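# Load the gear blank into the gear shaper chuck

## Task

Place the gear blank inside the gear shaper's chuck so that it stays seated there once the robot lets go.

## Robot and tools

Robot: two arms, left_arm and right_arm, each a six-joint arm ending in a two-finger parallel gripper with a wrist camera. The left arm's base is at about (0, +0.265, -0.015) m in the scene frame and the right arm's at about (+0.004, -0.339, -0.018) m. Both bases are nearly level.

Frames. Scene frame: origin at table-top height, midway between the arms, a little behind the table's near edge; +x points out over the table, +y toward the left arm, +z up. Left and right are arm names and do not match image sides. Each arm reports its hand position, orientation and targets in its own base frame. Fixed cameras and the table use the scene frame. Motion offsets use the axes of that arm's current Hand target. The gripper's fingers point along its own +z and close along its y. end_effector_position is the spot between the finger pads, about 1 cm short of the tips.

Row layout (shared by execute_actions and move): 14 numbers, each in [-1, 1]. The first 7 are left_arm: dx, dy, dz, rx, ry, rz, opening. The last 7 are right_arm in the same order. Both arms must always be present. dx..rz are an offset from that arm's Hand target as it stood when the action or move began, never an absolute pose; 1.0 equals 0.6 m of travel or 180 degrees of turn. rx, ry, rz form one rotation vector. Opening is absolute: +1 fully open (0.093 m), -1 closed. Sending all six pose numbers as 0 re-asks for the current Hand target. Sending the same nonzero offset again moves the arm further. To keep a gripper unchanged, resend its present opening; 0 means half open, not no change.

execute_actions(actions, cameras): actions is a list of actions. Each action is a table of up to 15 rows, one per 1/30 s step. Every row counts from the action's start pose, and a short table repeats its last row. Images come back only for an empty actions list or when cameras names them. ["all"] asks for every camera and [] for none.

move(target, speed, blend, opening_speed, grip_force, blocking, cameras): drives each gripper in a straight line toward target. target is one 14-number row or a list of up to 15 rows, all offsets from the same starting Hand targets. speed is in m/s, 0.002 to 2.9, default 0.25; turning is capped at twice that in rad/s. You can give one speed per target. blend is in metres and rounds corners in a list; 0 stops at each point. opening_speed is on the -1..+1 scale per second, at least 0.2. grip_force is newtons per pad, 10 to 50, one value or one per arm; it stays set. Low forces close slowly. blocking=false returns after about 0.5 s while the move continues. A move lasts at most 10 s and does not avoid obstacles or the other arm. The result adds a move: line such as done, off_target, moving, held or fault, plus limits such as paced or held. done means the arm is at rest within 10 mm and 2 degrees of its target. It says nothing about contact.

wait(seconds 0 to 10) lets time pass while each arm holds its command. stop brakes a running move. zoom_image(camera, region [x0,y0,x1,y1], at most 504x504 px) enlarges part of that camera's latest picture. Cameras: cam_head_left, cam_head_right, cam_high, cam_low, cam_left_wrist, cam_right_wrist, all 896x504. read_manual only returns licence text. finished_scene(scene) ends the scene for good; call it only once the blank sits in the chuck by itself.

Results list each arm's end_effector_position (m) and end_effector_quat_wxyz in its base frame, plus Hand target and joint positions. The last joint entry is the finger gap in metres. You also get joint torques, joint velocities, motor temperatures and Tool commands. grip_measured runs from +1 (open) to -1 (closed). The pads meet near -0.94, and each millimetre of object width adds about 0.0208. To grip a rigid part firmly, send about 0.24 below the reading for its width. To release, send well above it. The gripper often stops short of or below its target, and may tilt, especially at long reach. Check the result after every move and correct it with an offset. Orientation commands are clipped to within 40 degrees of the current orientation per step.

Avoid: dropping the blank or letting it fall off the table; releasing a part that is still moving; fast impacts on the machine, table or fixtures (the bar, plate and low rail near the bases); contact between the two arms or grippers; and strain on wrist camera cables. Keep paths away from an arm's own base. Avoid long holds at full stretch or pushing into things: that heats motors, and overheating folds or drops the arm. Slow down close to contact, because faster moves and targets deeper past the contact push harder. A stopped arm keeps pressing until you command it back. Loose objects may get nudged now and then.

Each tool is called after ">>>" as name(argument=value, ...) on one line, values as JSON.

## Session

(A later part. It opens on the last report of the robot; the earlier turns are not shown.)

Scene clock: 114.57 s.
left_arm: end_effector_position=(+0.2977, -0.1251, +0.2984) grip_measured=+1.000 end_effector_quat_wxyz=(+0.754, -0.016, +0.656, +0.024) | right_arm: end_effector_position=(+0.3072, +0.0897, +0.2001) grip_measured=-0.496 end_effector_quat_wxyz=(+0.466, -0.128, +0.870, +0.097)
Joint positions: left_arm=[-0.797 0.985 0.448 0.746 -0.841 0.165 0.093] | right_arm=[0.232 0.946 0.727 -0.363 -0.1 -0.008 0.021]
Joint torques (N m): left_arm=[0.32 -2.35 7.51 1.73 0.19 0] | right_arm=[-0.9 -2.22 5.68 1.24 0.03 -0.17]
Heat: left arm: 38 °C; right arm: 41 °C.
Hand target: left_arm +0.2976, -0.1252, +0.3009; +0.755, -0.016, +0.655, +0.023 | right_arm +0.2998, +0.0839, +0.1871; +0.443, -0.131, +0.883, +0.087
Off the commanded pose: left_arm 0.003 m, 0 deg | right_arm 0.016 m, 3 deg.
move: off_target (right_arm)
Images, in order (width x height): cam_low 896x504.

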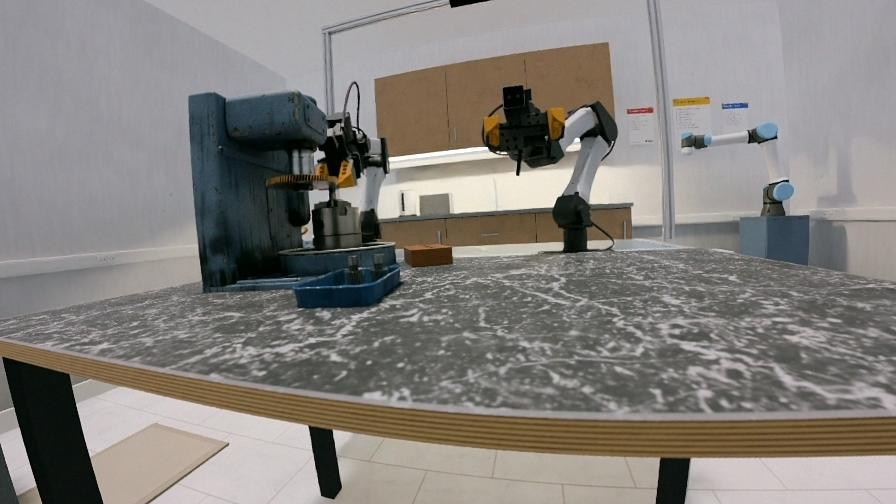

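>>> execute_actions(actions=[])

>>> zoom_image(camera="cam_right_wrist", region=[250, 300, 650, 504])

>>> zoom_image(camera="cam_left_wrist", region=[0, 0, 448, 252])

Scene clock: 123.63 s.
left_arm: end_effector_position=(+0.2977, -0.1251, +0.2984) grip_measured=+1.000 end_effector_quat_wxyz=(+0.754, -0.016, +0.656, +0.024) | right_arm: end_effector_position=(+0.3072, +0.0898, +0.2001) grip_measured=-0.496 end_effector_quat_wxyz=(+0.466, -0.129, +0.870, +0.097)
Joint positions: left_arm=[-0.797 0.985 0.448 0.746 -0.841 0.165 0.093] | right_arm=[0.232 0.946 0.727 -0.363 -0.1 -0.008 0.021]
Joint velocities: within noise
Joint torques (N m): left_arm=[0.31 -2.35 7.49 1.71 0.2 0] | right_arm=[-0.91 -2.22 5.71 1.24 0.03 -0.17]
Motor temperatures (°C): left_arm=[27 27 33 39 28 25 27] | right_arm=[24 27 39 39 28 25 30]
Heat: left arm: 39 °C; right arm: 39 °C.
Hand target: left_arm +0.2976, -0.1252, +0.3009; +0.755, -0.016, +0.655, +0.023 | right_arm +0.2998, +0.0840, +0.1871; +0.442, -0.131, +0.883, +0.088
Tool commands: left_gripper/opening=+1.0 right_gripper/opening=-0.75
Off the commanded pose: left_arm 0.003 m, 0 deg | right_arm 0.016 m, 3 deg.
camera_calibration:
cam_left_wrist: T_world_to_cam=[[0.0871298, -0.996197, 0.000684939, -0.148942], [-0.305361, -0.0273621, -0.951843, 0.40823], [0.948242, 0.0827248, -0.306584, -0.0961251], [0, 0, 0, 1]] pos_world=[0.228785, -0.129254, 0.359203]
cam_right_wrist: T_world_to_cam=[[0.317159, -0.94756, -0.0392386, -0.00509451], [-0.806439, -0.247689, -0.536942, 0.417009], [0.499066, 0.20194, -0.842706, 0.0800811], [0, 0, 0, 1]] pos_world=[0.297943, 0.0822898, 0.291195]

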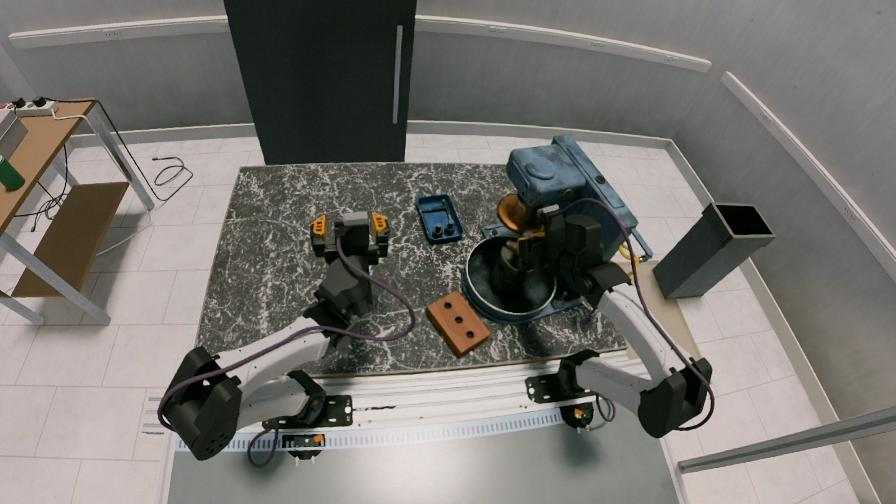

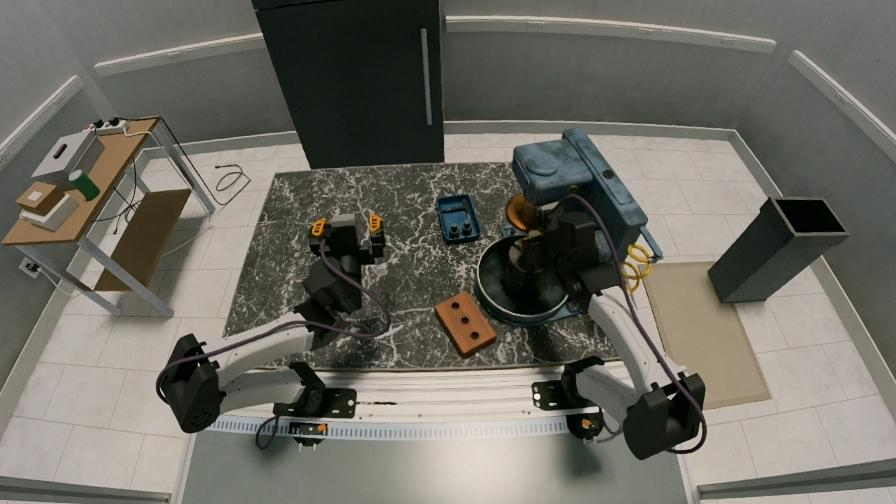

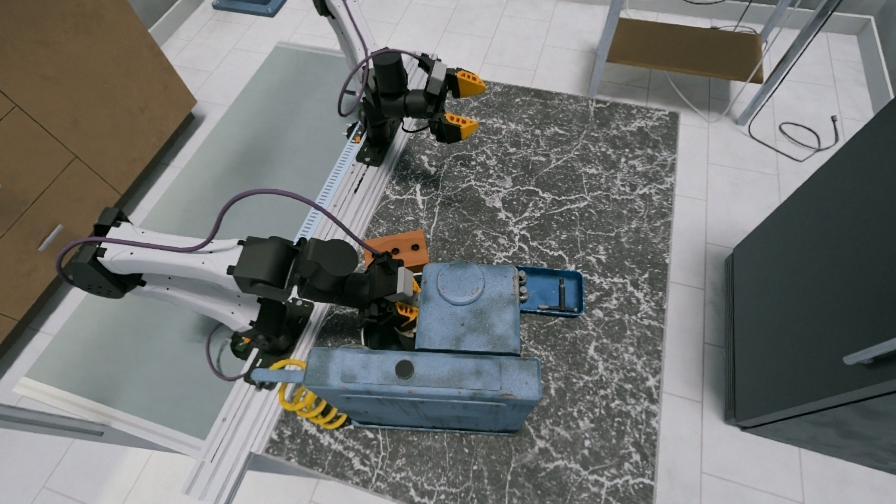

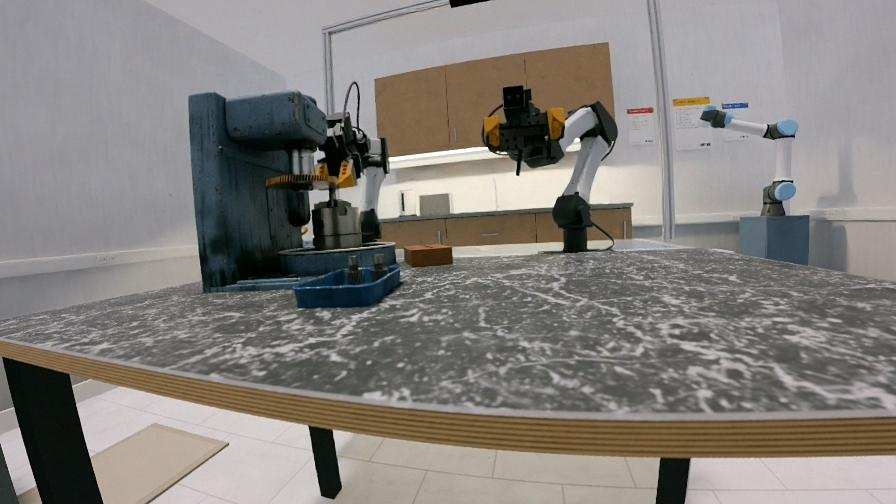

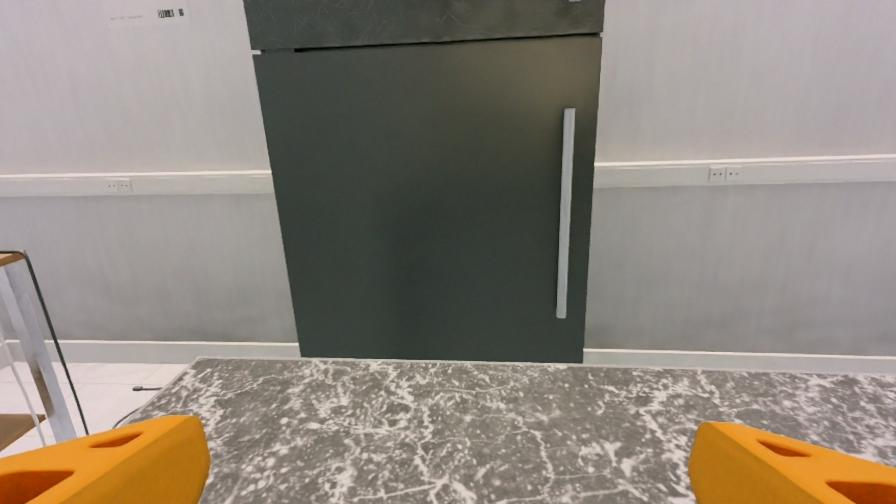

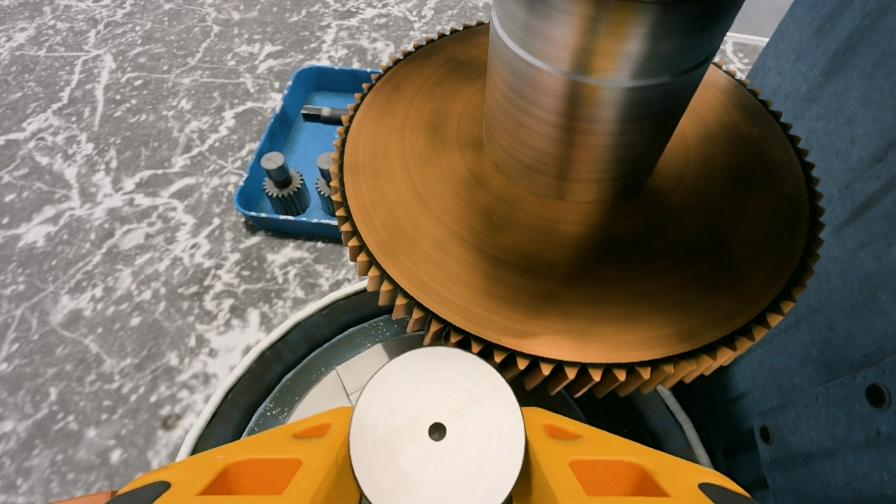

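Scaled by 1.260 from the camera's 896x504 image, which has a finer 1280x720 frame.

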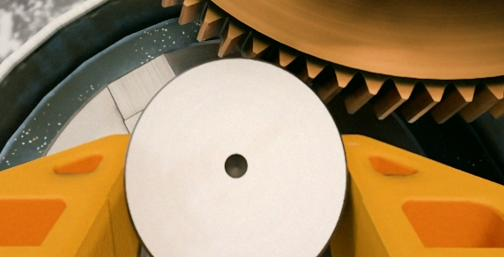

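Scaled by 1.125 from the camera's 896x504 image, which has a finer 1280x720 frame.

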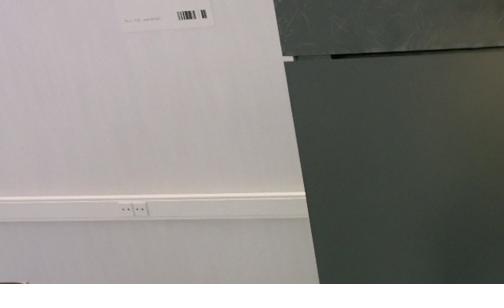

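>>> move(target=[[0,0,0,0,0,0,1,0.0038,0.0089,-0.0045,0,0.01,0,-0.75],[0,0,0,0,0,0,1,0.0085,0.0115,-0.0107,0,0.01,0,-0.75],[0,0,0,0,0,0,1,0.007,0.021,-0.008,0,0.01,0,-0.75]], speed=0.03, blend=0.002)

Scene clock: 133.07 s.
left_arm: end_effector_position=(+0.2977, -0.1251, +0.2984) grip_measured=+1.000 end_effector_quat_wxyz=(+0.754, -0.016, +0.656, +0.024) | right_arm: end_effector_position=(+0.2996, +0.0938, +0.1989) grip_measured=-0.496 end_effector_quat_wxyz=(+0.461, -0.134, +0.873, +0.084)
Joint positions: left_arm=[-0.797 0.985 0.448 0.746 -0.841 0.165 0.093] | right_arm=[0.28 0.926 0.727 -0.397 -0.043 -0.001 0.021]
Joint torques (N m): left_arm=[0.34 -2.39 7.46 1.72 0.2 0.01] | right_arm=[0.69 -1.35 7.08 0.98 0.03 0.18]
Heat: left arm: 39 °C; right arm: 39 °C.
Hand target: left_arm +0.2976, -0.1252, +0.3009; +0.755, -0.016, +0.655, +0.023 | right_arm +0.2899, +0.0940, +0.1870; +0.428, -0.132, +0.890, +0.085
Off the commanded pose: left_arm 0.003 m, 0 deg | right_arm 0.015 m, 4 deg.
move: off_target (right_arm)

>>> move(target=[[0,0,0,0,0,0,1,-0.0015,-0.0031,0.0089,0,0.006,0,-0.75],[0,0,0,0,0,0,1,-0.0065,-0.0062,0.0152,0,0.006,0,-0.75]], speed=0.02, blend=0.002)

Scene clock: 137.23 s.
left_arm: end_effector_position=(+0.2977, -0.1251, +0.2984) grip_measured=+1.000 end_effector_quat_wxyz=(+0.754, -0.016, +0.656, +0.024) | right_arm: end_effector_position=(+0.3035, +0.0939, +0.1981) grip_measured=-0.496 end_effector_quat_wxyz=(+0.451, -0.133, +0.879, +0.082)
Joint positions: left_arm=[-0.797 0.985 0.448 0.746 -0.841 0.165 0.093] | right_arm=[0.277 0.958 0.754 -0.415 -0.043 -0.001 0.021]
Joint torques (N m): left_arm=[0.31 -2.33 7.46 1.72 0.21 0.02] | right_arm=[-0.44 0.65 6.99 1.24 -0.13 0.06]
Heat: left arm: 39 °C; right arm: 39 °C.
Hand target: left_arm +0.2976, -0.1252, +0.3009; +0.755, -0.016, +0.655, +0.023 | right_arm +0.3001, +0.0936, +0.1842; +0.420, -0.133, +0.894, +0.084
Off the commanded pose: left_arm 0.003 m, 0 deg | right_arm 0.014 m, 4 deg.
move: off_target (right_arm)

>>> move(target=[[0,0,0,0,0,0,1,-0.0013,-0.0026,0.0092,0,0.005,0,-0.75],[0,0,0,0,0,0,1,-0.0045,-0.0094,0.0128,0,0.005,0,-0.75]], speed=0.02, blend=0.002)

Scene clock: 141.87 s.
left_arm: end_effector_position=(+0.2977, -0.1251, +0.2984) grip_measured=+1.000 end_effector_quat_wxyz=(+0.754, -0.016, +0.656, +0.024) | right_arm: end_effector_position=(+0.3113, +0.0930, +0.1972) grip_measured=-0.496 end_effector_quat_wxyz=(+0.443, -0.129, +0.883, +0.088)
Joint positions: left_arm=[-0.797 0.985 0.448 0.746 -0.841 0.165 0.093] | right_arm=[0.253 1.001 0.78 -0.414 -0.071 -0.001 0.021]
Joint torques (N m): left_arm=[0.28 -2.39 7.47 1.72 0.2 0.01] | right_arm=[-0.75 0.64 6.6 1.31 -0.06 -0.15]
Heat: left arm: 39 °C; right arm: 39 °C.
Hand target: left_arm +0.2976, -0.1252, +0.3009; +0.755, -0.016, +0.655, +0.023 | right_arm +0.3091, +0.0906, +0.1815; +0.413, -0.134, +0.897, +0.083
Off the commanded pose: left_arm 0.003 m, 0 deg | right_arm 0.016 m, 4 deg.
move: off_target (right_arm)

>>> move(target=[[0,0,0,0,0,0,1,-0.0636,0.003,-0.0537,0,0,0,-0.75],[0,0,0,0,0,0,1,-0.005,0.0237,-0.1218,0,0,0,-0.75]], speed=0.1, blend=0.01, cameras=["cam_right_wrist","cam_low"])

>>> zoom_image(camera="cam_right_wrist", region=[300, 250, 600, 504])

>>> zoom_image(camera="cam_low", region=[300, 160, 380, 225])

Scene clock: 150.43 s.
left_arm: end_effector_position=(+0.2977, -0.1251, +0.2984) grip_measured=+1.000 end_effector_quat_wxyz=(+0.754, -0.016, +0.656, +0.024) | right_arm: end_effector_position=(+0.2501, +0.0862, +0.2277) grip_measured=-0.496 end_effector_quat_wxyz=(+0.400, -0.143, +0.901, +0.085)
Joint positions: left_arm=[-0.797 0.985 0.448 0.746 -0.841 0.165 0.093] | right_arm=[0.3 0.842 0.919 -0.807 -0.05 0.007 0.021]
Joint torques (N m): left_arm=[0.28 -2.4 7.51 1.73 0.2 -0.01] | right_arm=[0.32 -1.33 5.35 1.94 0.25 0.19]
Heat: left arm: 39 °C; right arm: 39 °C.
Hand target: left_arm +0.2976, -0.1252, +0.3009; +0.755, -0.016, +0.655, +0.023 | right_arm +0.2540, +0.0856, +0.2313; +0.413, -0.134, +0.897, +0.083
Off the commanded pose: left_arm 0.003 m, 0 deg | right_arm 0.005 m, 2 deg.
move: done
camera_calibration:
cam_right_wrist: T_world_to_cam=[[0.330564, -0.943278, -0.0308964, 0.00516439], [-0.866617, -0.290408, -0.405757, 0.373879], [0.373769, 0.160904, -0.913459, 0.183535], [0, 0, 0, 1]] pos_world=[0.253703, 0.0839176, 0.319515]
Images, in order (width x height): cam_low 896x504, cam_right_wrist 896x504.

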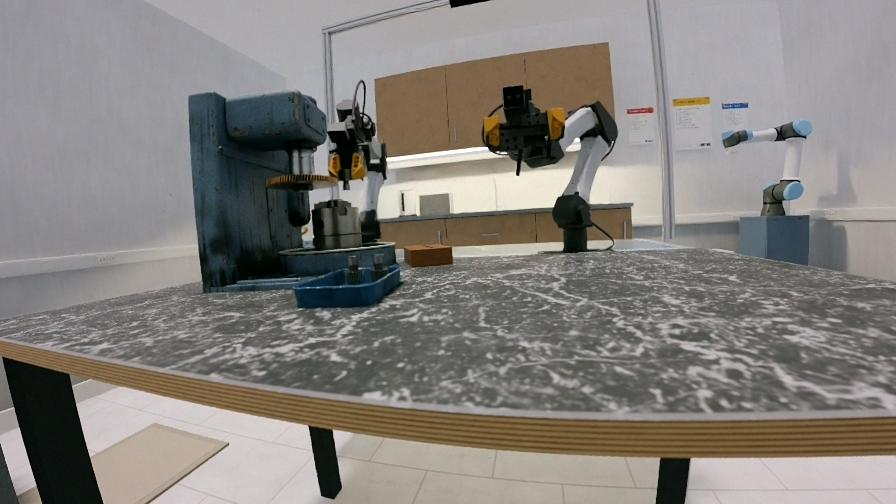

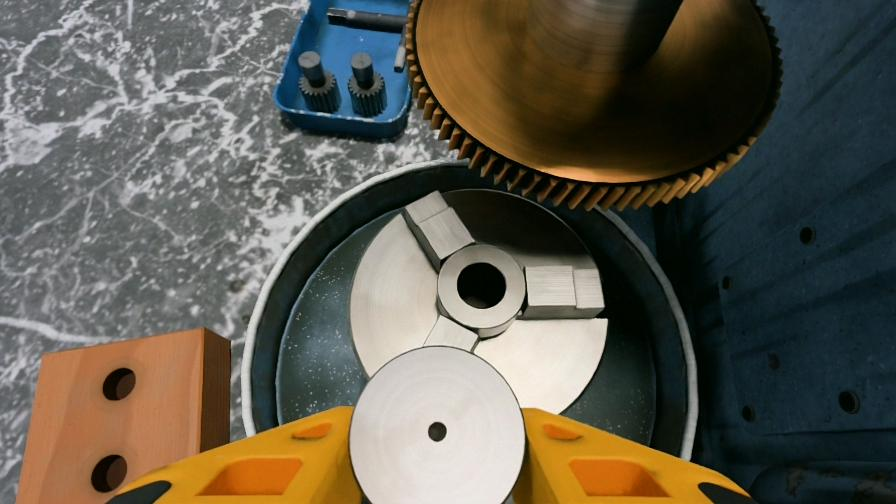

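Scaled by 1.680 from the camera's 896x504 image, which has a finer 1280x720 frame.

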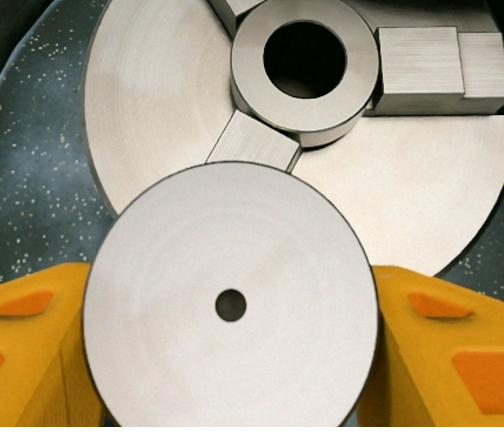

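Scaled by 6.300 from the camera's 896x504 image, which has a finer 1280x720 frame.

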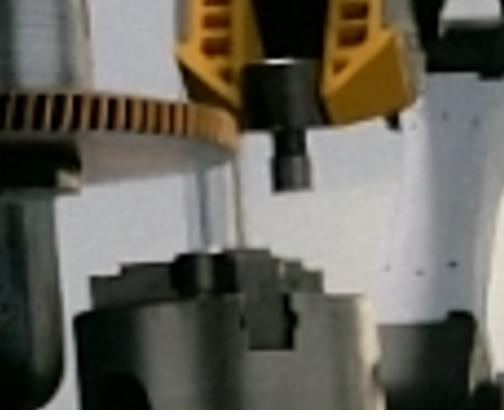

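>>> move(target=[0,0,0,0,0,0,1,-0.0642,-0.0212,0.0697,0,-0.018,0,-0.75], speed=0.1)

Scene clock: 164.73 s.
left_arm: end_effector_position=(+0.2977, -0.1251, +0.2984) grip_measured=+1.000 end_effector_quat_wxyz=(+0.754, -0.016, +0.656, +0.024) | right_arm: end_effector_position=(+0.2967, +0.0867, +0.2131) grip_measured=-0.496 end_effector_quat_wxyz=(+0.401, -0.126, +0.904, +0.080)
Joint positions: left_arm=[-0.797 0.985 0.448 0.746 -0.841 0.165 0.093] | right_arm=[0.25 1.009 0.919 -0.641 -0.063 0.002 0.021]
Joint torques (N m): left_arm=[0.29 -2.35 7.45 1.72 0.2 0] | right_arm=[-0.59 -1.51 7.97 2.34 -0.17 -0.15]
Heat: left arm: 40 °C; right arm: 40 °C.
Hand target: left_arm +0.2976, -0.1252, +0.3009; +0.755, -0.016, +0.655, +0.023 | right_arm +0.3121, +0.0911, +0.2333; +0.438, -0.131, +0.885, +0.087
Off the commanded pose: left_arm 0.003 m, 0 deg | right_arm 0.026 m, 5 deg.
move: off_target (right_arm)

>>> move(target=[0,0,0,0,0,0,1,-0.0105,0.007,0.0132,0,-0.02,0,-0.75], speed=0.06)

Scene clock: 168.07 s.
left_arm: end_effector_position=(+0.2977, -0.1251, +0.2984) grip_measured=+1.000 end_effector_quat_wxyz=(+0.754, -0.016, +0.656, +0.024) | right_arm: end_effector_position=(+0.3093, +0.0942, +0.2240) grip_measured=-0.496 end_effector_quat_wxyz=(+0.439, -0.130, +0.885, +0.087)
Joint positions: left_arm=[-0.797 0.985 0.448 0.746 -0.841 0.165 0.093] | right_arm=[0.263 1.009 0.897 -0.532 -0.063 0.002 0.021]
Joint torques (N m): left_arm=[0.31 -2.4 7.47 1.73 0.2 0] | right_arm=[0.29 -1.47 6.08 2.47 0.04 0.05]
Heat: left arm: 40 °C; right arm: 41 °C.
Hand target: left_arm +0.2976, -0.1252, +0.3009; +0.755, -0.016, +0.655, +0.023 | right_arm +0.3204, +0.0982, +0.2338; +0.466, -0.129, +0.871, +0.091
Off the commanded pose: left_arm 0.003 m, 0 deg | right_arm 0.015 m, 3 deg.
move: off_target (right_arm)

>>> move(target=[0,0,0,0,0,0,1,0.0365,-0.0085,0.0108,0,0.003,0,-0.75], speed=0.05)

Scene clock: 171.93 s.
left_arm: end_effector_position=(+0.2977, -0.1251, +0.2984) grip_measured=+1.000 end_effector_quat_wxyz=(+0.754, -0.016, +0.656, +0.024) | right_arm: end_effector_position=(+0.3096, +0.0916, +0.2018) grip_measured=-0.496 end_effector_quat_wxyz=(+0.436, -0.127, +0.887, +0.087)
Joint positions: left_arm=[-0.797 0.985 0.448 0.746 -0.841 0.165 0.093] | right_arm=[0.252 1.003 0.811 -0.458 -0.068 0.002 0.021]
Joint torques (N m): left_arm=[0.39 -2.33 7.47 1.72 0.2 0] | right_arm=[-0.7 -3.36 5.57 2.28 -0.11 -0.11]
Heat: left arm: 40 °C; right arm: 42 °C.
Hand target: left_arm +0.2976, -0.1252, +0.3009; +0.755, -0.016, +0.655, +0.023 | right_arm +0.3154, +0.0921, +0.2117; +0.462, -0.129, +0.873, +0.090
Off the commanded pose: left_arm 0.003 m, 0 deg | right_arm 0.012 m, 3 deg.
move: off_target (right_arm)

>>> move(target=[[0,0,0,0,0,0,1,0.0268,0.0015,0.0082,0,0.008,0,-0.75],[0,0,0,0,0,0,1,0.0345,0.0033,0.0057,0,0.01,0,-0.75],[0,0,0,0,0,0,1,0.038,0.0053,0.0004,0,0.012,0,-0.75]], speed=0.03, blend=0.002)

Scene clock: 176.20 s.
left_arm: end_effector_position=(+0.2977, -0.1251, +0.2984) grip_measured=+1.000 end_effector_quat_wxyz=(+0.754, -0.016, +0.656, +0.024) | right_arm: end_effector_position=(+0.3070, +0.0918, +0.2005) grip_measured=-0.496 end_effector_quat_wxyz=(+0.454, -0.127, +0.877, +0.089)
Joint positions: left_arm=[-0.797 0.985 0.448 0.746 -0.841 0.165 0.093] | right_arm=[0.255 0.966 0.76 -0.405 -0.068 0.002 0.021]
Joint torques (N m): left_arm=[0.29 -2.35 7.42 1.72 0.21 0.01] | right_arm=[0.36 -2.8 4.9 1.66 0.04 -0.02]
Heat: left arm: 40 °C; right arm: 43 °C.
Hand target: left_arm +0.2976, -0.1252, +0.3009; +0.755, -0.016, +0.655, +0.023 | right_arm +0.3023, +0.0919, +0.1928; +0.445, -0.131, +0.881, +0.088
Off the commanded pose: left_arm 0.003 m, 0 deg | right_arm 0.009 m, 1 deg.
move: done

>>> move(target=[[0,0,0,0,0,0,1,0.01,0.0023,-0.0024,0,0.01,0,-0.75],[0,0,0,0,0,0,1,0.0128,0.0107,-0.0057,0,0.013,0,-0.75],[0,0,0,0,0,0,1,0.0151,-0.0036,-0.0098,0,0.013,0,-0.75]], speed=0.025, blend=0.001)

Scene clock: 181.43 s.
left_arm: end_effector_position=(+0.2977, -0.1251, +0.2984) grip_measured=+1.000 end_effector_quat_wxyz=(+0.754, -0.016, +0.656, +0.024) | right_arm: end_effector_position=(+0.3010, +0.0907, +0.2001) grip_measured=-0.496 end_effector_quat_wxyz=(+0.449, -0.128, +0.880, +0.089)
Joint positions: left_arm=[-0.797 0.985 0.448 0.746 -0.841 0.165 0.093] | right_arm=[0.255 0.946 0.76 -0.436 -0.07 0.002 0.021]
Joint torques (N m): left_arm=[0.31 -2.35 7.51 1.73 0.19 0] | right_arm=[-0.72 -2.36 5.64 1.27 -0.07 -0.15]
Heat: left arm: 40 °C; right arm: 42 °C.
Hand target: left_arm +0.2976, -0.1252, +0.3009; +0.755, -0.016, +0.655, +0.023 | right_arm +0.2933, +0.0869, +0.1889; +0.427, -0.132, +0.890, +0.085
Off the commanded pose: left_arm 0.003 m, 0 deg | right_arm 0.014 m, 3 deg.
move: off_target (right_arm)

>>> move(target=[[0,0,0,0,0,0,1,-0.0046,0.008,0.0063,0,0.006,0,-0.75],[0,0,0,0,0,0,1,-0.006,-0.0031,0.0074,0,0.006,0,-0.75],[0,0,0,0,0,0,1,-0.0109,0.0065,0.0141,0,0.006,0,-0.75],[0,0,0,0,0,0,1,-0.0123,-0.0046,0.0152,0,0.006,0,-0.75],[0,0,0,0,0,0,1,-0.0172,0.005,0.022,0,0.006,0,-0.75]], speed=0.02, blend=0.001)

Scene clock: 197.00 s.
left_arm: end_effector_position=(+0.2977, -0.1251, +0.2984) grip_measured=+1.000 end_effector_quat_wxyz=(+0.754, -0.016, +0.656, +0.024) | right_arm: end_effector_position=(+0.3081, +0.0958, +0.1991) grip_measured=-0.496 end_effector_quat_wxyz=(+0.439, -0.134, +0.883, +0.092)
Joint positions: left_arm=[-0.797 0.985 0.448 0.746 -0.841 0.165 0.093] | right_arm=[0.261 0.997 0.792 -0.437 -0.077 -0.002 0.021]
Joint torques (N m): left_arm=[0.29 -2.35 7.49 1.72 0.2 0.01] | right_arm=[0.38 0.43 6.99 1.44 0.19 0.02]
Heat: left arm: 41 °C; right arm: 40 °C.
Hand target: left_arm +0.2976, -0.1252, +0.3009; +0.755, -0.016, +0.655, +0.023 | right_arm +0.3083, +0.0949, +0.1889; +0.419, -0.133, +0.894, +0.084
Off the commanded pose: left_arm 0.003 m, 0 deg | right_arm 0.010 m, 3 deg.
move: off_target (right_arm)

>>> wait(seconds=0.1, cameras=["cam_low"])

>>> zoom_image(camera="cam_low", region=[300, 160, 380, 225])

Scene clock: 208.90 s.
left_arm: end_effector_position=(+0.2977, -0.1251, +0.2984) grip_measured=+1.000 end_effector_quat_wxyz=(+0.754, -0.016, +0.656, +0.024) | right_arm: end_effector_position=(+0.3081, +0.0959, +0.1991) grip_measured=-0.496 end_effector_quat_wxyz=(+0.439, -0.134, +0.883, +0.092)
Joint positions: left_arm=[-0.797 0.985 0.448 0.746 -0.841 0.165 0.093] | right_arm=[0.262 0.997 0.792 -0.437 -0.076 -0.002 0.021]
Joint torques (N m): left_arm=[0.34 -2.35 7.46 1.71 0.19 0.01] | right_arm=[0.38 0.44 6.97 1.45 0.2 0.03]
Heat: left arm: 41 °C; right arm: 40 °C.
Hand target: left_arm +0.2976, -0.1252, +0.3009; +0.755, -0.016, +0.655, +0.023 | right_arm +0.3083, +0.0950, +0.1889; +0.419, -0.133, +0.894, +0.084
Tool commands: left_gripper/opening=+1.0 right_gripper/opening=-0.75
Off the commanded pose: left_arm 0.003 m, 0 deg | right_arm 0.010 m, 3 deg.
wait: 0.10 s; at rest from the start
Images, in order (width x height): cam_low 896x504.

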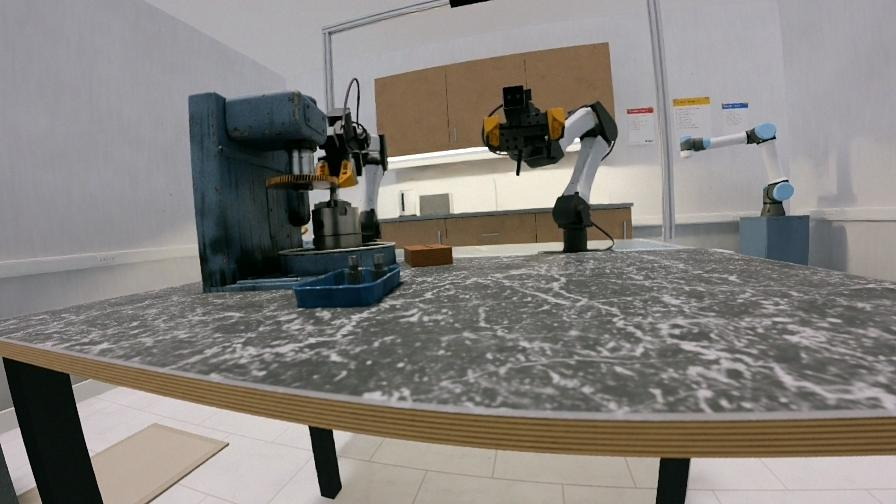

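Scaled by 6.300 from the camera's 896x504 image, which has a finer 1280x720 frame.

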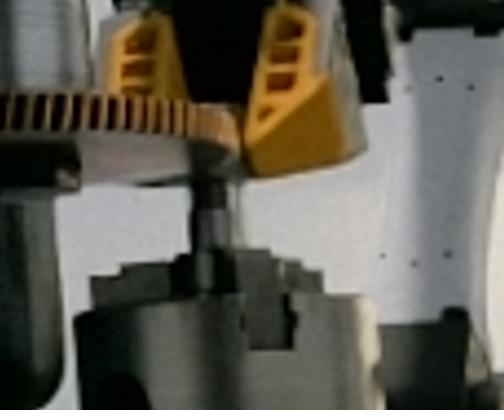

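>>> move(target=[[0,0,0,0,0,0,1,0.0037,-0.0065,0.0003,0,0.001,0,-0.75],[0,0,0,0,0,0,1,0.005,-0.0143,-0.0018,0,0.001,0,-0.75],[0,0,0,0,0,0,1,0.008,-0.0128,-0.0055,0,0.003,0,-0.75],[0,0,0,0,0,0,1,0.0057,0.0014,-0.0015,0,0.003,0,-0.75],[0,0,0,0,0,0,1,0.0087,0.003,-0.0052,0,0.005,0,-0.75],[0,0,0,0,0,0,1,0.0108,-0.0097,-0.0087,0,0.005,0,-0.75]], speed=0.02, blend=0.001)

Scene clock: 219.70 s.
left_arm: end_effector_position=(+0.2977, -0.1251, +0.2984) grip_measured=+1.000 end_effector_quat_wxyz=(+0.754, -0.016, +0.656, +0.024) | right_arm: end_effector_position=(+0.3089, +0.0929, +0.1994) grip_measured=-0.496 end_effector_quat_wxyz=(+0.440, -0.133, +0.883, +0.092)
Joint positions: left_arm=[-0.797 0.985 0.448 0.746 -0.841 0.165 0.093] | right_arm=[0.246 0.996 0.792 -0.437 -0.088 -0.009 0.021]
Joint torques (N m): left_arm=[0.31 -2.35 7.5 1.71 0.19 -0.01] | right_arm=[-0.9 -1.52 6.58 1.09 0.03 -0.13]
Heat: left arm: 41 °C; right arm: 40 °C.
Hand target: left_arm +0.2976, -0.1252, +0.3009; +0.755, -0.016, +0.655, +0.023 | right_arm +0.3023, +0.0870, +0.1869; +0.412, -0.134, +0.898, +0.083
Off the commanded pose: left_arm 0.003 m, 0 deg | right_arm 0.015 m, 4 deg.
move: off_target (right_arm)

>>> move(target=[0,0,0,0,0,0,1,-0.0183,0.0117,-0.0293,0,-0.006,0,-0.75], speed=0.05)

Scene clock: 224.40 s.
left_arm: end_effector_position=(+0.2977, -0.1251, +0.2984) grip_measured=+1.000 end_effector_quat_wxyz=(+0.754, -0.016, +0.656, +0.024) | right_arm: end_effector_position=(+0.2980, +0.0928, +0.2004) grip_measured=-0.496 end_effector_quat_wxyz=(+0.425, -0.138, +0.890, +0.089)
Joint positions: left_arm=[-0.797 0.985 0.448 0.746 -0.841 0.165 0.093] | right_arm=[0.26 0.973 0.811 -0.513 -0.077 -0.009 0.021]
Joint torques (N m): left_arm=[0.34 -2.39 7.46 1.73 0.19 -0.01] | right_arm=[0.32 -2.62 8.75 1.17 0.18 0.11]
Heat: left arm: 41 °C; right arm: 40 °C.
Hand target: left_arm +0.2976, -0.1252, +0.3009; +0.755, -0.016, +0.655, +0.023 | right_arm +0.2944, +0.0909, +0.2070; +0.420, -0.133, +0.894, +0.084
Off the commanded pose: left_arm 0.003 m, 0 deg | right_arm 0.008 m, 1 deg.
move: done

>>> move(target=[[0,0,0,0,0,0,1,-0.0099,-0.0067,0.0117,0,-0.003,0,-0.75],[0,0,0,0,0,0,1,0.0005,-0.0072,0.0202,0,-0.001,0,-0.75]], speed=0.03)

Scene clock: 228.93 s.
left_arm: end_effector_position=(+0.2977, -0.1251, +0.2984) grip_measured=+1.000 end_effector_quat_wxyz=(+0.754, -0.016, +0.656, +0.024) | right_arm: end_effector_position=(+0.3001, +0.0913, +0.2007) grip_measured=-0.496 end_effector_quat_wxyz=(+0.424, -0.135, +0.891, +0.087)
Joint positions: left_arm=[-0.797 0.985 0.448 0.746 -0.841 0.165 0.093] | right_arm=[0.254 0.983 0.819 -0.515 -0.077 -0.009 0.021]
Joint torques (N m): left_arm=[0.25 -2.37 7.42 1.72 0.19 0.01] | right_arm=[-0.59 -0.24 6.68 1.78 0.01 -0.04]
Heat: left arm: 41 °C; right arm: 41 °C.
Hand target: left_arm +0.2976, -0.1252, +0.3009; +0.755, -0.016, +0.655, +0.023 | right_arm +0.3044, +0.0899, +0.1989; +0.422, -0.133, +0.893, +0.084
Off the commanded pose: left_arm 0.003 m, 0 deg | right_arm 0.005 m, 0 deg.
move: done

>>> move(target=[[0,0,0,0,0,0,1,-0.0025,-0.0025,0.0105,0,-0.004,0,-0.75],[0,0,0,0,0,0,1,-0.0058,-0.0057,0.02,0,-0.004,0,-0.75]], speed=0.015, blend=0.001, cameras=["cam_low","cam_right_wrist"])

>>> zoom_image(camera="cam_low", region=[300, 160, 380, 225])

Scene clock: 234.07 s.
left_arm: end_effector_position=(+0.2977, -0.1251, +0.2984) grip_measured=+1.000 end_effector_quat_wxyz=(+0.754, -0.016, +0.656, +0.024) | right_arm: end_effector_position=(+0.3036, +0.0904, +0.1960) grip_measured=-0.496 end_effector_quat_wxyz=(+0.418, -0.132, +0.895, +0.088)
Joint positions: left_arm=[-0.797 0.985 0.448 0.746 -0.841 0.165 0.093] | right_arm=[0.245 1.004 0.819 -0.506 -0.084 -0.009 0.021]
Joint torques (N m): left_arm=[0.32 -2.36 7.49 1.72 0.19 0] | right_arm=[-0.81 1.16 5.85 2.33 -0.01 -0.11]
Heat: left arm: 41 °C; right arm: 41 °C.
Hand target: left_arm +0.2976, -0.1252, +0.3009; +0.755, -0.016, +0.655, +0.023 | right_arm +0.3164, +0.0904, +0.1939; +0.427, -0.132, +0.890, +0.085
Off the commanded pose: left_arm 0.003 m, 0 deg | right_arm 0.013 m, 1 deg.
move: off_target (right_arm)
camera_calibration:
cam_right_wrist: T_world_to_cam=[[0.314078, -0.94863, -0.038152, -0.00265777], [-0.856866, -0.265933, -0.441657, 0.410419], [0.408823, 0.171406, -0.896373, 0.118928], [0, 0, 0, 1]] pos_world=[0.303889, 0.0862381, 0.287767]
Images, in order (width x height): cam_low 896x504, cam_right_wrist 896x504.

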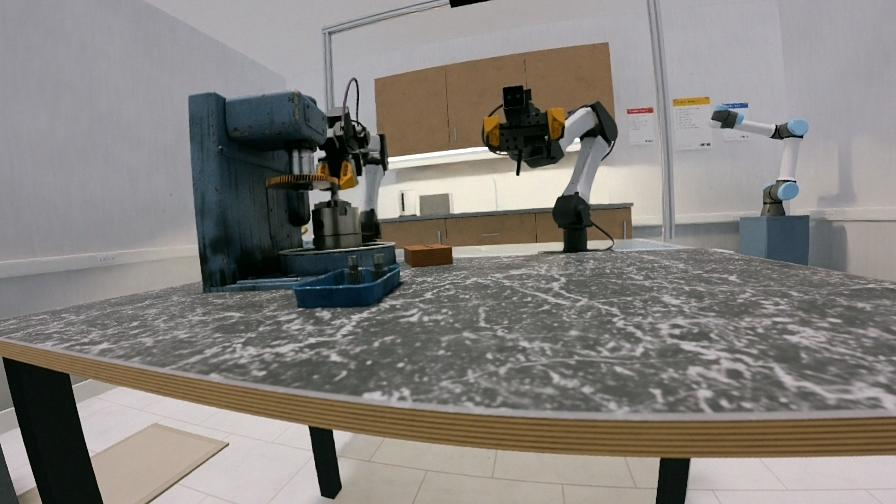

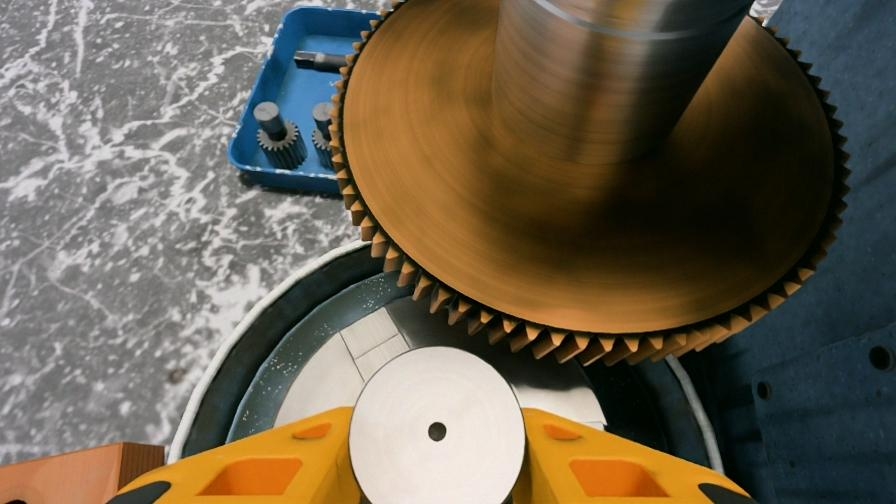

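Scaled by 6.300 from the camera's 896x504 image, which has a finer 1280x720 frame.

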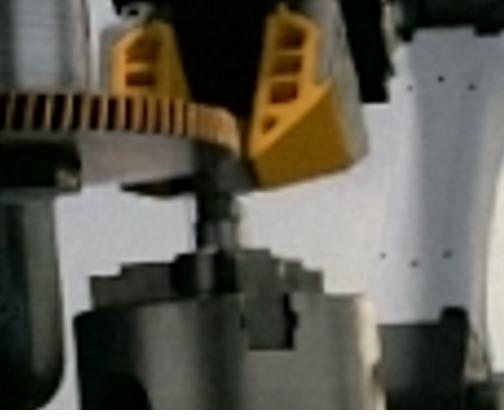

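>>> move(target=[[0,0,0,0,0,0,1,0.0218,0.0055,0,0,-0.005,0,-0.75],[0,0,0,0,0,0,1,0.0312,0.0025,0.0037,0,-0.005,0,-0.75]], speed=0.03, blend=0.001)

Scene clock: 238.33 s.
left_arm: end_effector_position=(+0.2977, -0.1251, +0.2984) grip_measured=+1.000 end_effector_quat_wxyz=(+0.754, -0.016, +0.656, +0.024) | right_arm: end_effector_position=(+0.3019, +0.0901, +0.1941) grip_measured=-0.496 end_effector_quat_wxyz=(+0.443, -0.132, +0.882, +0.090)
Joint positions: left_arm=[-0.797 0.985 0.448 0.746 -0.841 0.165 0.093] | right_arm=[0.245 0.957 0.75 -0.428 -0.085 -0.009 0.021]
Joint torques (N m): left_arm=[0.29 -2.37 7.45 1.73 0.2 0] | right_arm=[-0.31 0.68 3.56 2.18 0.04 -0.04]
Heat: left arm: 41 °C; right arm: 42 °C.
Hand target: left_arm +0.2976, -0.1252, +0.3009; +0.755, -0.016, +0.655, +0.023 | right_arm +0.3063, +0.0894, +0.1779; +0.434, -0.132, +0.887, +0.086
Off the commanded pose: left_arm 0.003 m, 0 deg | right_arm 0.017 m, 1 deg.
move: off_target (right_arm)

>>> move(target=[[0,0,0,0,0,0,1,0.0065,0.0075,0.0083,0,0.004,0,-0.75],[0,0,0,0,0,0,1,0.0093,-0.0063,0.0093,0,0.004,0,-0.75],[0,0,0,0,0,0,1,0.013,0.0042,0.0053,0,0.008,0,-0.75],[0,0,0,0,0,0,1,0.0088,0.0005,0.0085,0,0.004,0,-0.75]], speed=0.03, blend=0.001)

Scene clock: 243.93 s.
left_arm: end_effector_position=(+0.2977, -0.1251, +0.2984) grip_measured=+1.000 end_effector_quat_wxyz=(+0.754, -0.016, +0.656, +0.024) | right_arm: end_effector_position=(+0.3014, +0.0918, +0.1925) grip_measured=-0.497 end_effector_quat_wxyz=(+0.443, -0.135, +0.881, +0.093)
Joint positions: left_arm=[-0.797 0.985 0.448 0.746 -0.841 0.165 0.093] | right_arm=[0.247 0.956 0.742 -0.419 -0.091 -0.012 0.021]
Joint torques (N m): left_arm=[0.32 -2.35 7.45 1.73 0.2 0] | right_arm=[-0.25 1.68 3.03 2.21 0.14 -0.01]
Heat: left arm: 41 °C; right arm: 42 °C.
Hand target: left_arm +0.2976, -0.1252, +0.3009; +0.755, -0.016, +0.655, +0.023 | right_arm +0.3069, +0.0902, +0.1705; +0.429, -0.132, +0.890, +0.085
Off the commanded pose: left_arm 0.003 m, 0 deg | right_arm 0.023 m, 2 deg.
move: off_target (right_arm)

>>> move(target=[[0,0,0,0,0,0,1,0.001,-0.0055,0.013,0,0.0,0,-0.75],[0,0,0,0,0,0,1,0.0,0.004,0.015,0,0.01,0,-0.75],[0,0,0,0,0,0,1,0.013,0.003,0.0,0,0.008,0,-0.75],[0,0,0,0,0,0,1,0.008,-0.003,0.009,0,0.01,0,-0.75]], speed=0.04, blend=0.001, cameras=["cam_low"])

>>> zoom_image(camera="cam_low", region=[300, 160, 380, 225])

Scene clock: 250.17 s.
left_arm: end_effector_position=(+0.2977, -0.1251, +0.2984) grip_measured=+1.000 end_effector_quat_wxyz=(+0.754, -0.016, +0.656, +0.024) | right_arm: end_effector_position=(+0.3021, +0.0905, +0.1923) grip_measured=-0.497 end_effector_quat_wxyz=(+0.445, -0.134, +0.881, +0.091)
Joint positions: left_arm=[-0.797 0.985 0.448 0.746 -0.841 0.165 0.093] | right_arm=[0.245 0.955 0.737 -0.412 -0.086 -0.012 0.021]
Joint torques (N m): left_arm=[0.29 -2.4 7.45 1.73 0.2 0.02] | right_arm=[-0.61 3.99 3.88 1.99 0.04 -0.08]
Heat: left arm: 42 °C; right arm: 43 °C.
Hand target: left_arm +0.2976, -0.1252, +0.3009; +0.755, -0.016, +0.655, +0.023 | right_arm +0.3085, +0.0892, +0.1635; +0.415, -0.134, +0.896, +0.083
Off the commanded pose: left_arm 0.003 m, 0 deg | right_arm 0.030 m, 4 deg.
move: off_target (right_arm)
Images, in order (width x height): cam_low 896x504.

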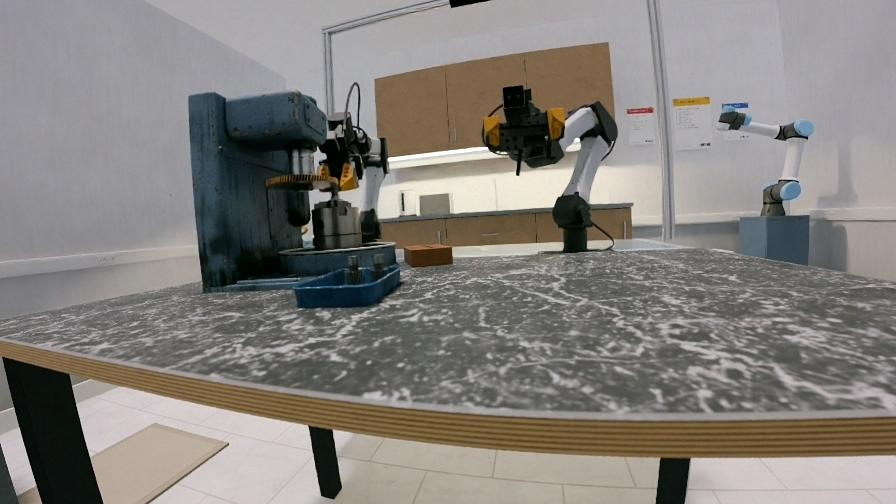

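Scaled by 6.300 from the camera's 896x504 image, which has a finer 1280x720 frame.

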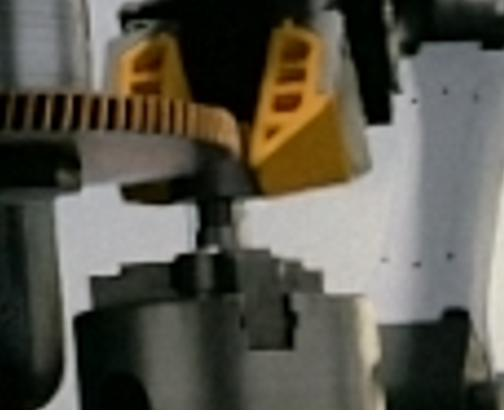

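>>> move(target=[0,0,0,0,0,0,1,-0.029,0.006,-0.034,0,-0.01,0,-0.75], speed=0.04)

>>> move(target=[0,0,0,0,0,0,1,0,0,0,0,0,0,0.1], opening_speed=0.7, cameras=["cam_low","cam_right_wrist"])

>>> zoom_image(camera="cam_low", region=[300, 160, 380, 225])

Scene clock: 256.53 s.
left_arm: end_effector_position=(+0.2977, -0.1251, +0.2984) grip_measured=+1.000 end_effector_quat_wxyz=(+0.754, -0.016, +0.656, +0.024) | right_arm: end_effector_position=(+0.3015, +0.0904, +0.1939) grip_measured=-0.497 end_effector_quat_wxyz=(+0.441, -0.134, +0.883, +0.090)
Joint positions: left_arm=[-0.797 0.985 0.448 0.746 -0.841 0.165 0.093] | right_arm=[0.245 0.958 0.752 -0.432 -0.086 -0.012 0.021]
Joint torques (N m): left_arm=[0.31 -2.39 7.5 1.72 0.2 0.01] | right_arm=[0.28 0.65 7.72 1.53 0.14 0.03]
Heat: left arm: 42 °C; right arm: 43 °C.
Hand target: left_arm +0.2976, -0.1252, +0.3009; +0.755, -0.016, +0.655, +0.023 | right_arm +0.3035, +0.0903, +0.1899; +0.429, -0.132, +0.890, +0.085
Off the commanded pose: left_arm 0.003 m, 0 deg | right_arm 0.004 m, 2 deg.
move: done

Scene clock: 257.97 s.
left_arm: end_effector_position=(+0.2977, -0.1251, +0.2984) grip_measured=+1.000 end_effector_quat_wxyz=(+0.754, -0.016, +0.656, +0.024) | right_arm: end_effector_position=(+0.2993, +0.0899, +0.1826) grip_measured=+0.099 end_effector_quat_wxyz=(+0.420, -0.134, +0.893, +0.089)
Joint positions: left_arm=[-0.797 0.985 0.448 0.746 -0.841 0.165 0.093] | right_arm=[0.245 0.98 0.752 -0.458 -0.086 -0.012 0.05]
Joint torques (N m): left_arm=[0.29 -2.3 7.47 1.73 0.19 0.01] | right_arm=[0.24 -1.5 7.75 1.74 0.14 0.03]
Heat: left arm: 42 °C; right arm: 43 °C.
Hand target: left_arm +0.2976, -0.1252, +0.3009; +0.755, -0.016, +0.655, +0.023 | right_arm +0.3035, +0.0902, +0.1899; +0.429, -0.132, +0.890, +0.085
Off the commanded pose: left_arm 0.003 m, 0 deg | right_arm 0.008 m, 1 deg.
move: done
camera_calibration:
cam_right_wrist: T_world_to_cam=[[0.31807, -0.947349, -0.0368809, -0.00378228], [-0.853305, -0.269109, -0.446599, 0.400868], [0.413161, 0.173521, -0.893974, 0.106919], [0, 0, 0, 1]] pos_world=[0.299091, 0.0857412, 0.274471]
Images, in order (width x height): cam_low 896x504, cam_right_wrist 896x504.

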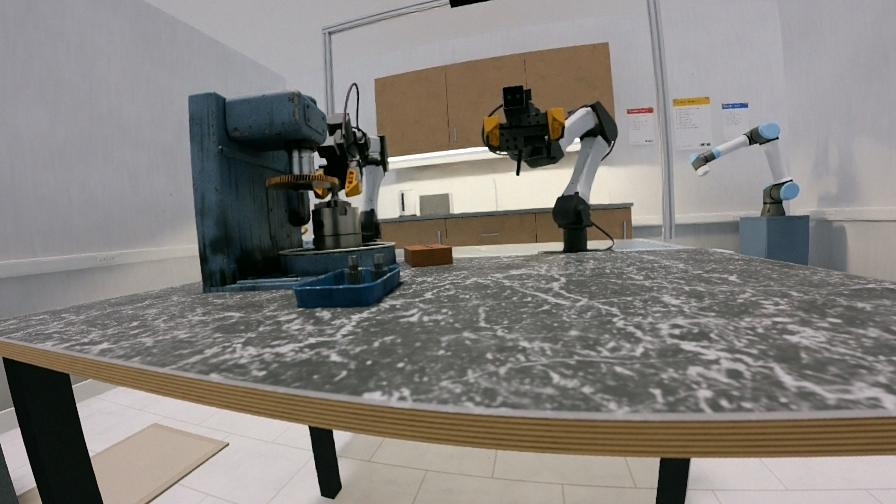

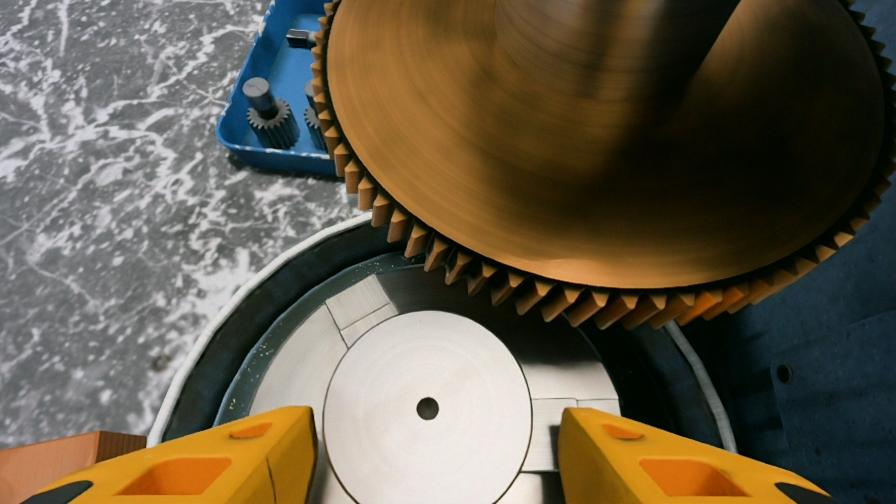

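Scaled by 6.300 from the camera's 896x504 image, which has a finer 1280x720 frame.

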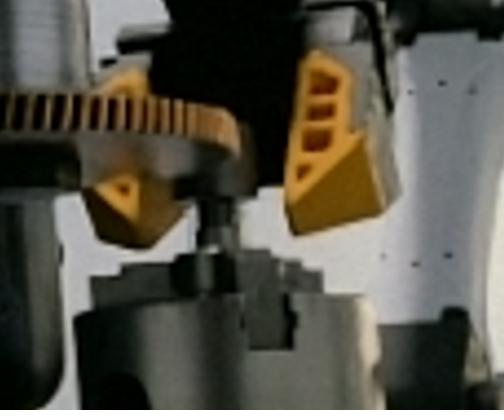

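>>> move(target=[0,0,0,0,0,0,1,-0.018,0.0008,-0.006,0,-0.015,0,0.1], speed=0.04, cameras=["cam_right_wrist"])

Scene clock: 269.50 s.
left_arm: end_effector_position=(+0.2977, -0.1251, +0.2984) grip_measured=+1.000 end_effector_quat_wxyz=(+0.754, -0.016, +0.656, +0.024) | right_arm: end_effector_position=(+0.2993, +0.0899, +0.1826) grip_measured=+0.099 end_effector_quat_wxyz=(+0.420, -0.134, +0.893, +0.089)
Joint positions: left_arm=[-0.797 0.985 0.448 0.746 -0.841 0.165 0.093] | right_arm=[0.245 0.98 0.752 -0.458 -0.086 -0.012 0.05]
Joint torques (N m): left_arm=[0.31 -2.32 7.43 1.73 0.19 -0.01] | right_arm=[0.34 -3.02 7.77 2.06 0.14 0.09]
Heat: left arm: 42 °C; right arm: 43 °C.
Hand target: left_arm +0.2976, -0.1252, +0.3009; +0.755, -0.016, +0.655, +0.023 | right_arm +0.3072, +0.0915, +0.2006; +0.449, -0.130, +0.879, +0.089
Off the commanded pose: left_arm 0.003 m, 0 deg | right_arm 0.020 m, 4 deg.
move: off_target (right_arm)
camera_calibration:
cam_right_wrist: T_world_to_cam=[[0.31807, -0.947349, -0.0368809, -0.00378228], [-0.853305, -0.269109, -0.446599, 0.400868], [0.413161, 0.173521, -0.893974, 0.106919], [0, 0, 0, 1]] pos_world=[0.299091, 0.0857412, 0.274471]
Images, in order (width x height): cam_right_wrist 896x504.

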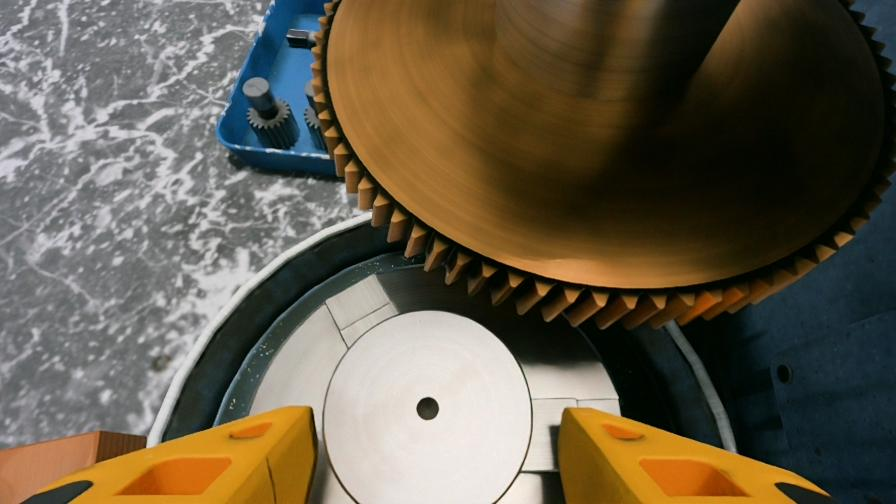

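>>> move(target=[0,0,0,0,0,0,1,-0.009,0.0015,-0.0102,0,0,0,0.1], speed=0.04, cameras=["cam_right_wrist"])

Scene clock: 273.33 s.
left_arm: end_effector_position=(+0.2977, -0.1251, +0.2984) grip_measured=+1.000 end_effector_quat_wxyz=(+0.754, -0.016, +0.656, +0.024) | right_arm: end_effector_position=(+0.2986, +0.0907, +0.1822) grip_measured=+0.099 end_effector_quat_wxyz=(+0.419, -0.136, +0.893, +0.089)
Joint positions: left_arm=[-0.797 0.985 0.448 0.746 -0.841 0.165 0.093] | right_arm=[0.248 0.98 0.752 -0.461 -0.086 -0.012 0.05]
Joint torques (N m): left_arm=[0.34 -2.33 7.43 1.72 0.18 0] | right_arm=[0.29 -3.64 9.89 1.72 0.16 0.1]
Heat: left arm: 42 °C; right arm: 43 °C.
Hand target: left_arm +0.2976, -0.1252, +0.3009; +0.755, -0.016, +0.655, +0.023 | right_arm +0.3052, +0.0914, +0.2086; +0.449, -0.130, +0.879, +0.089
Off the commanded pose: left_arm 0.003 m, 0 deg | right_arm 0.027 m, 4 deg.
move: off_target (right_arm)
camera_calibration:
cam_right_wrist: T_world_to_cam=[[0.320853, -0.946403, -0.0370661, -0.00374237], [-0.853647, -0.27201, -0.444183, 0.400115], [0.410294, 0.174159, -0.895169, 0.10767], [0, 0, 0, 1]] pos_world=[0.298582, 0.086542, 0.273968]
Images, in order (width x height): cam_right_wrist 896x504.

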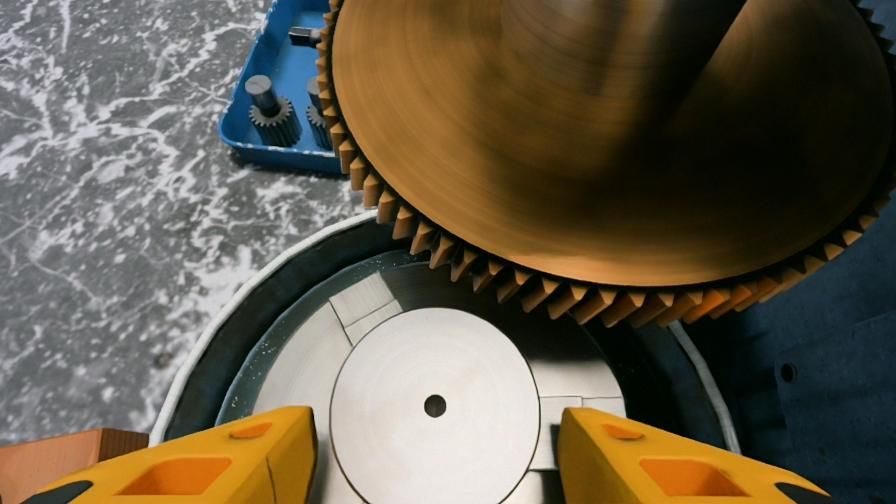

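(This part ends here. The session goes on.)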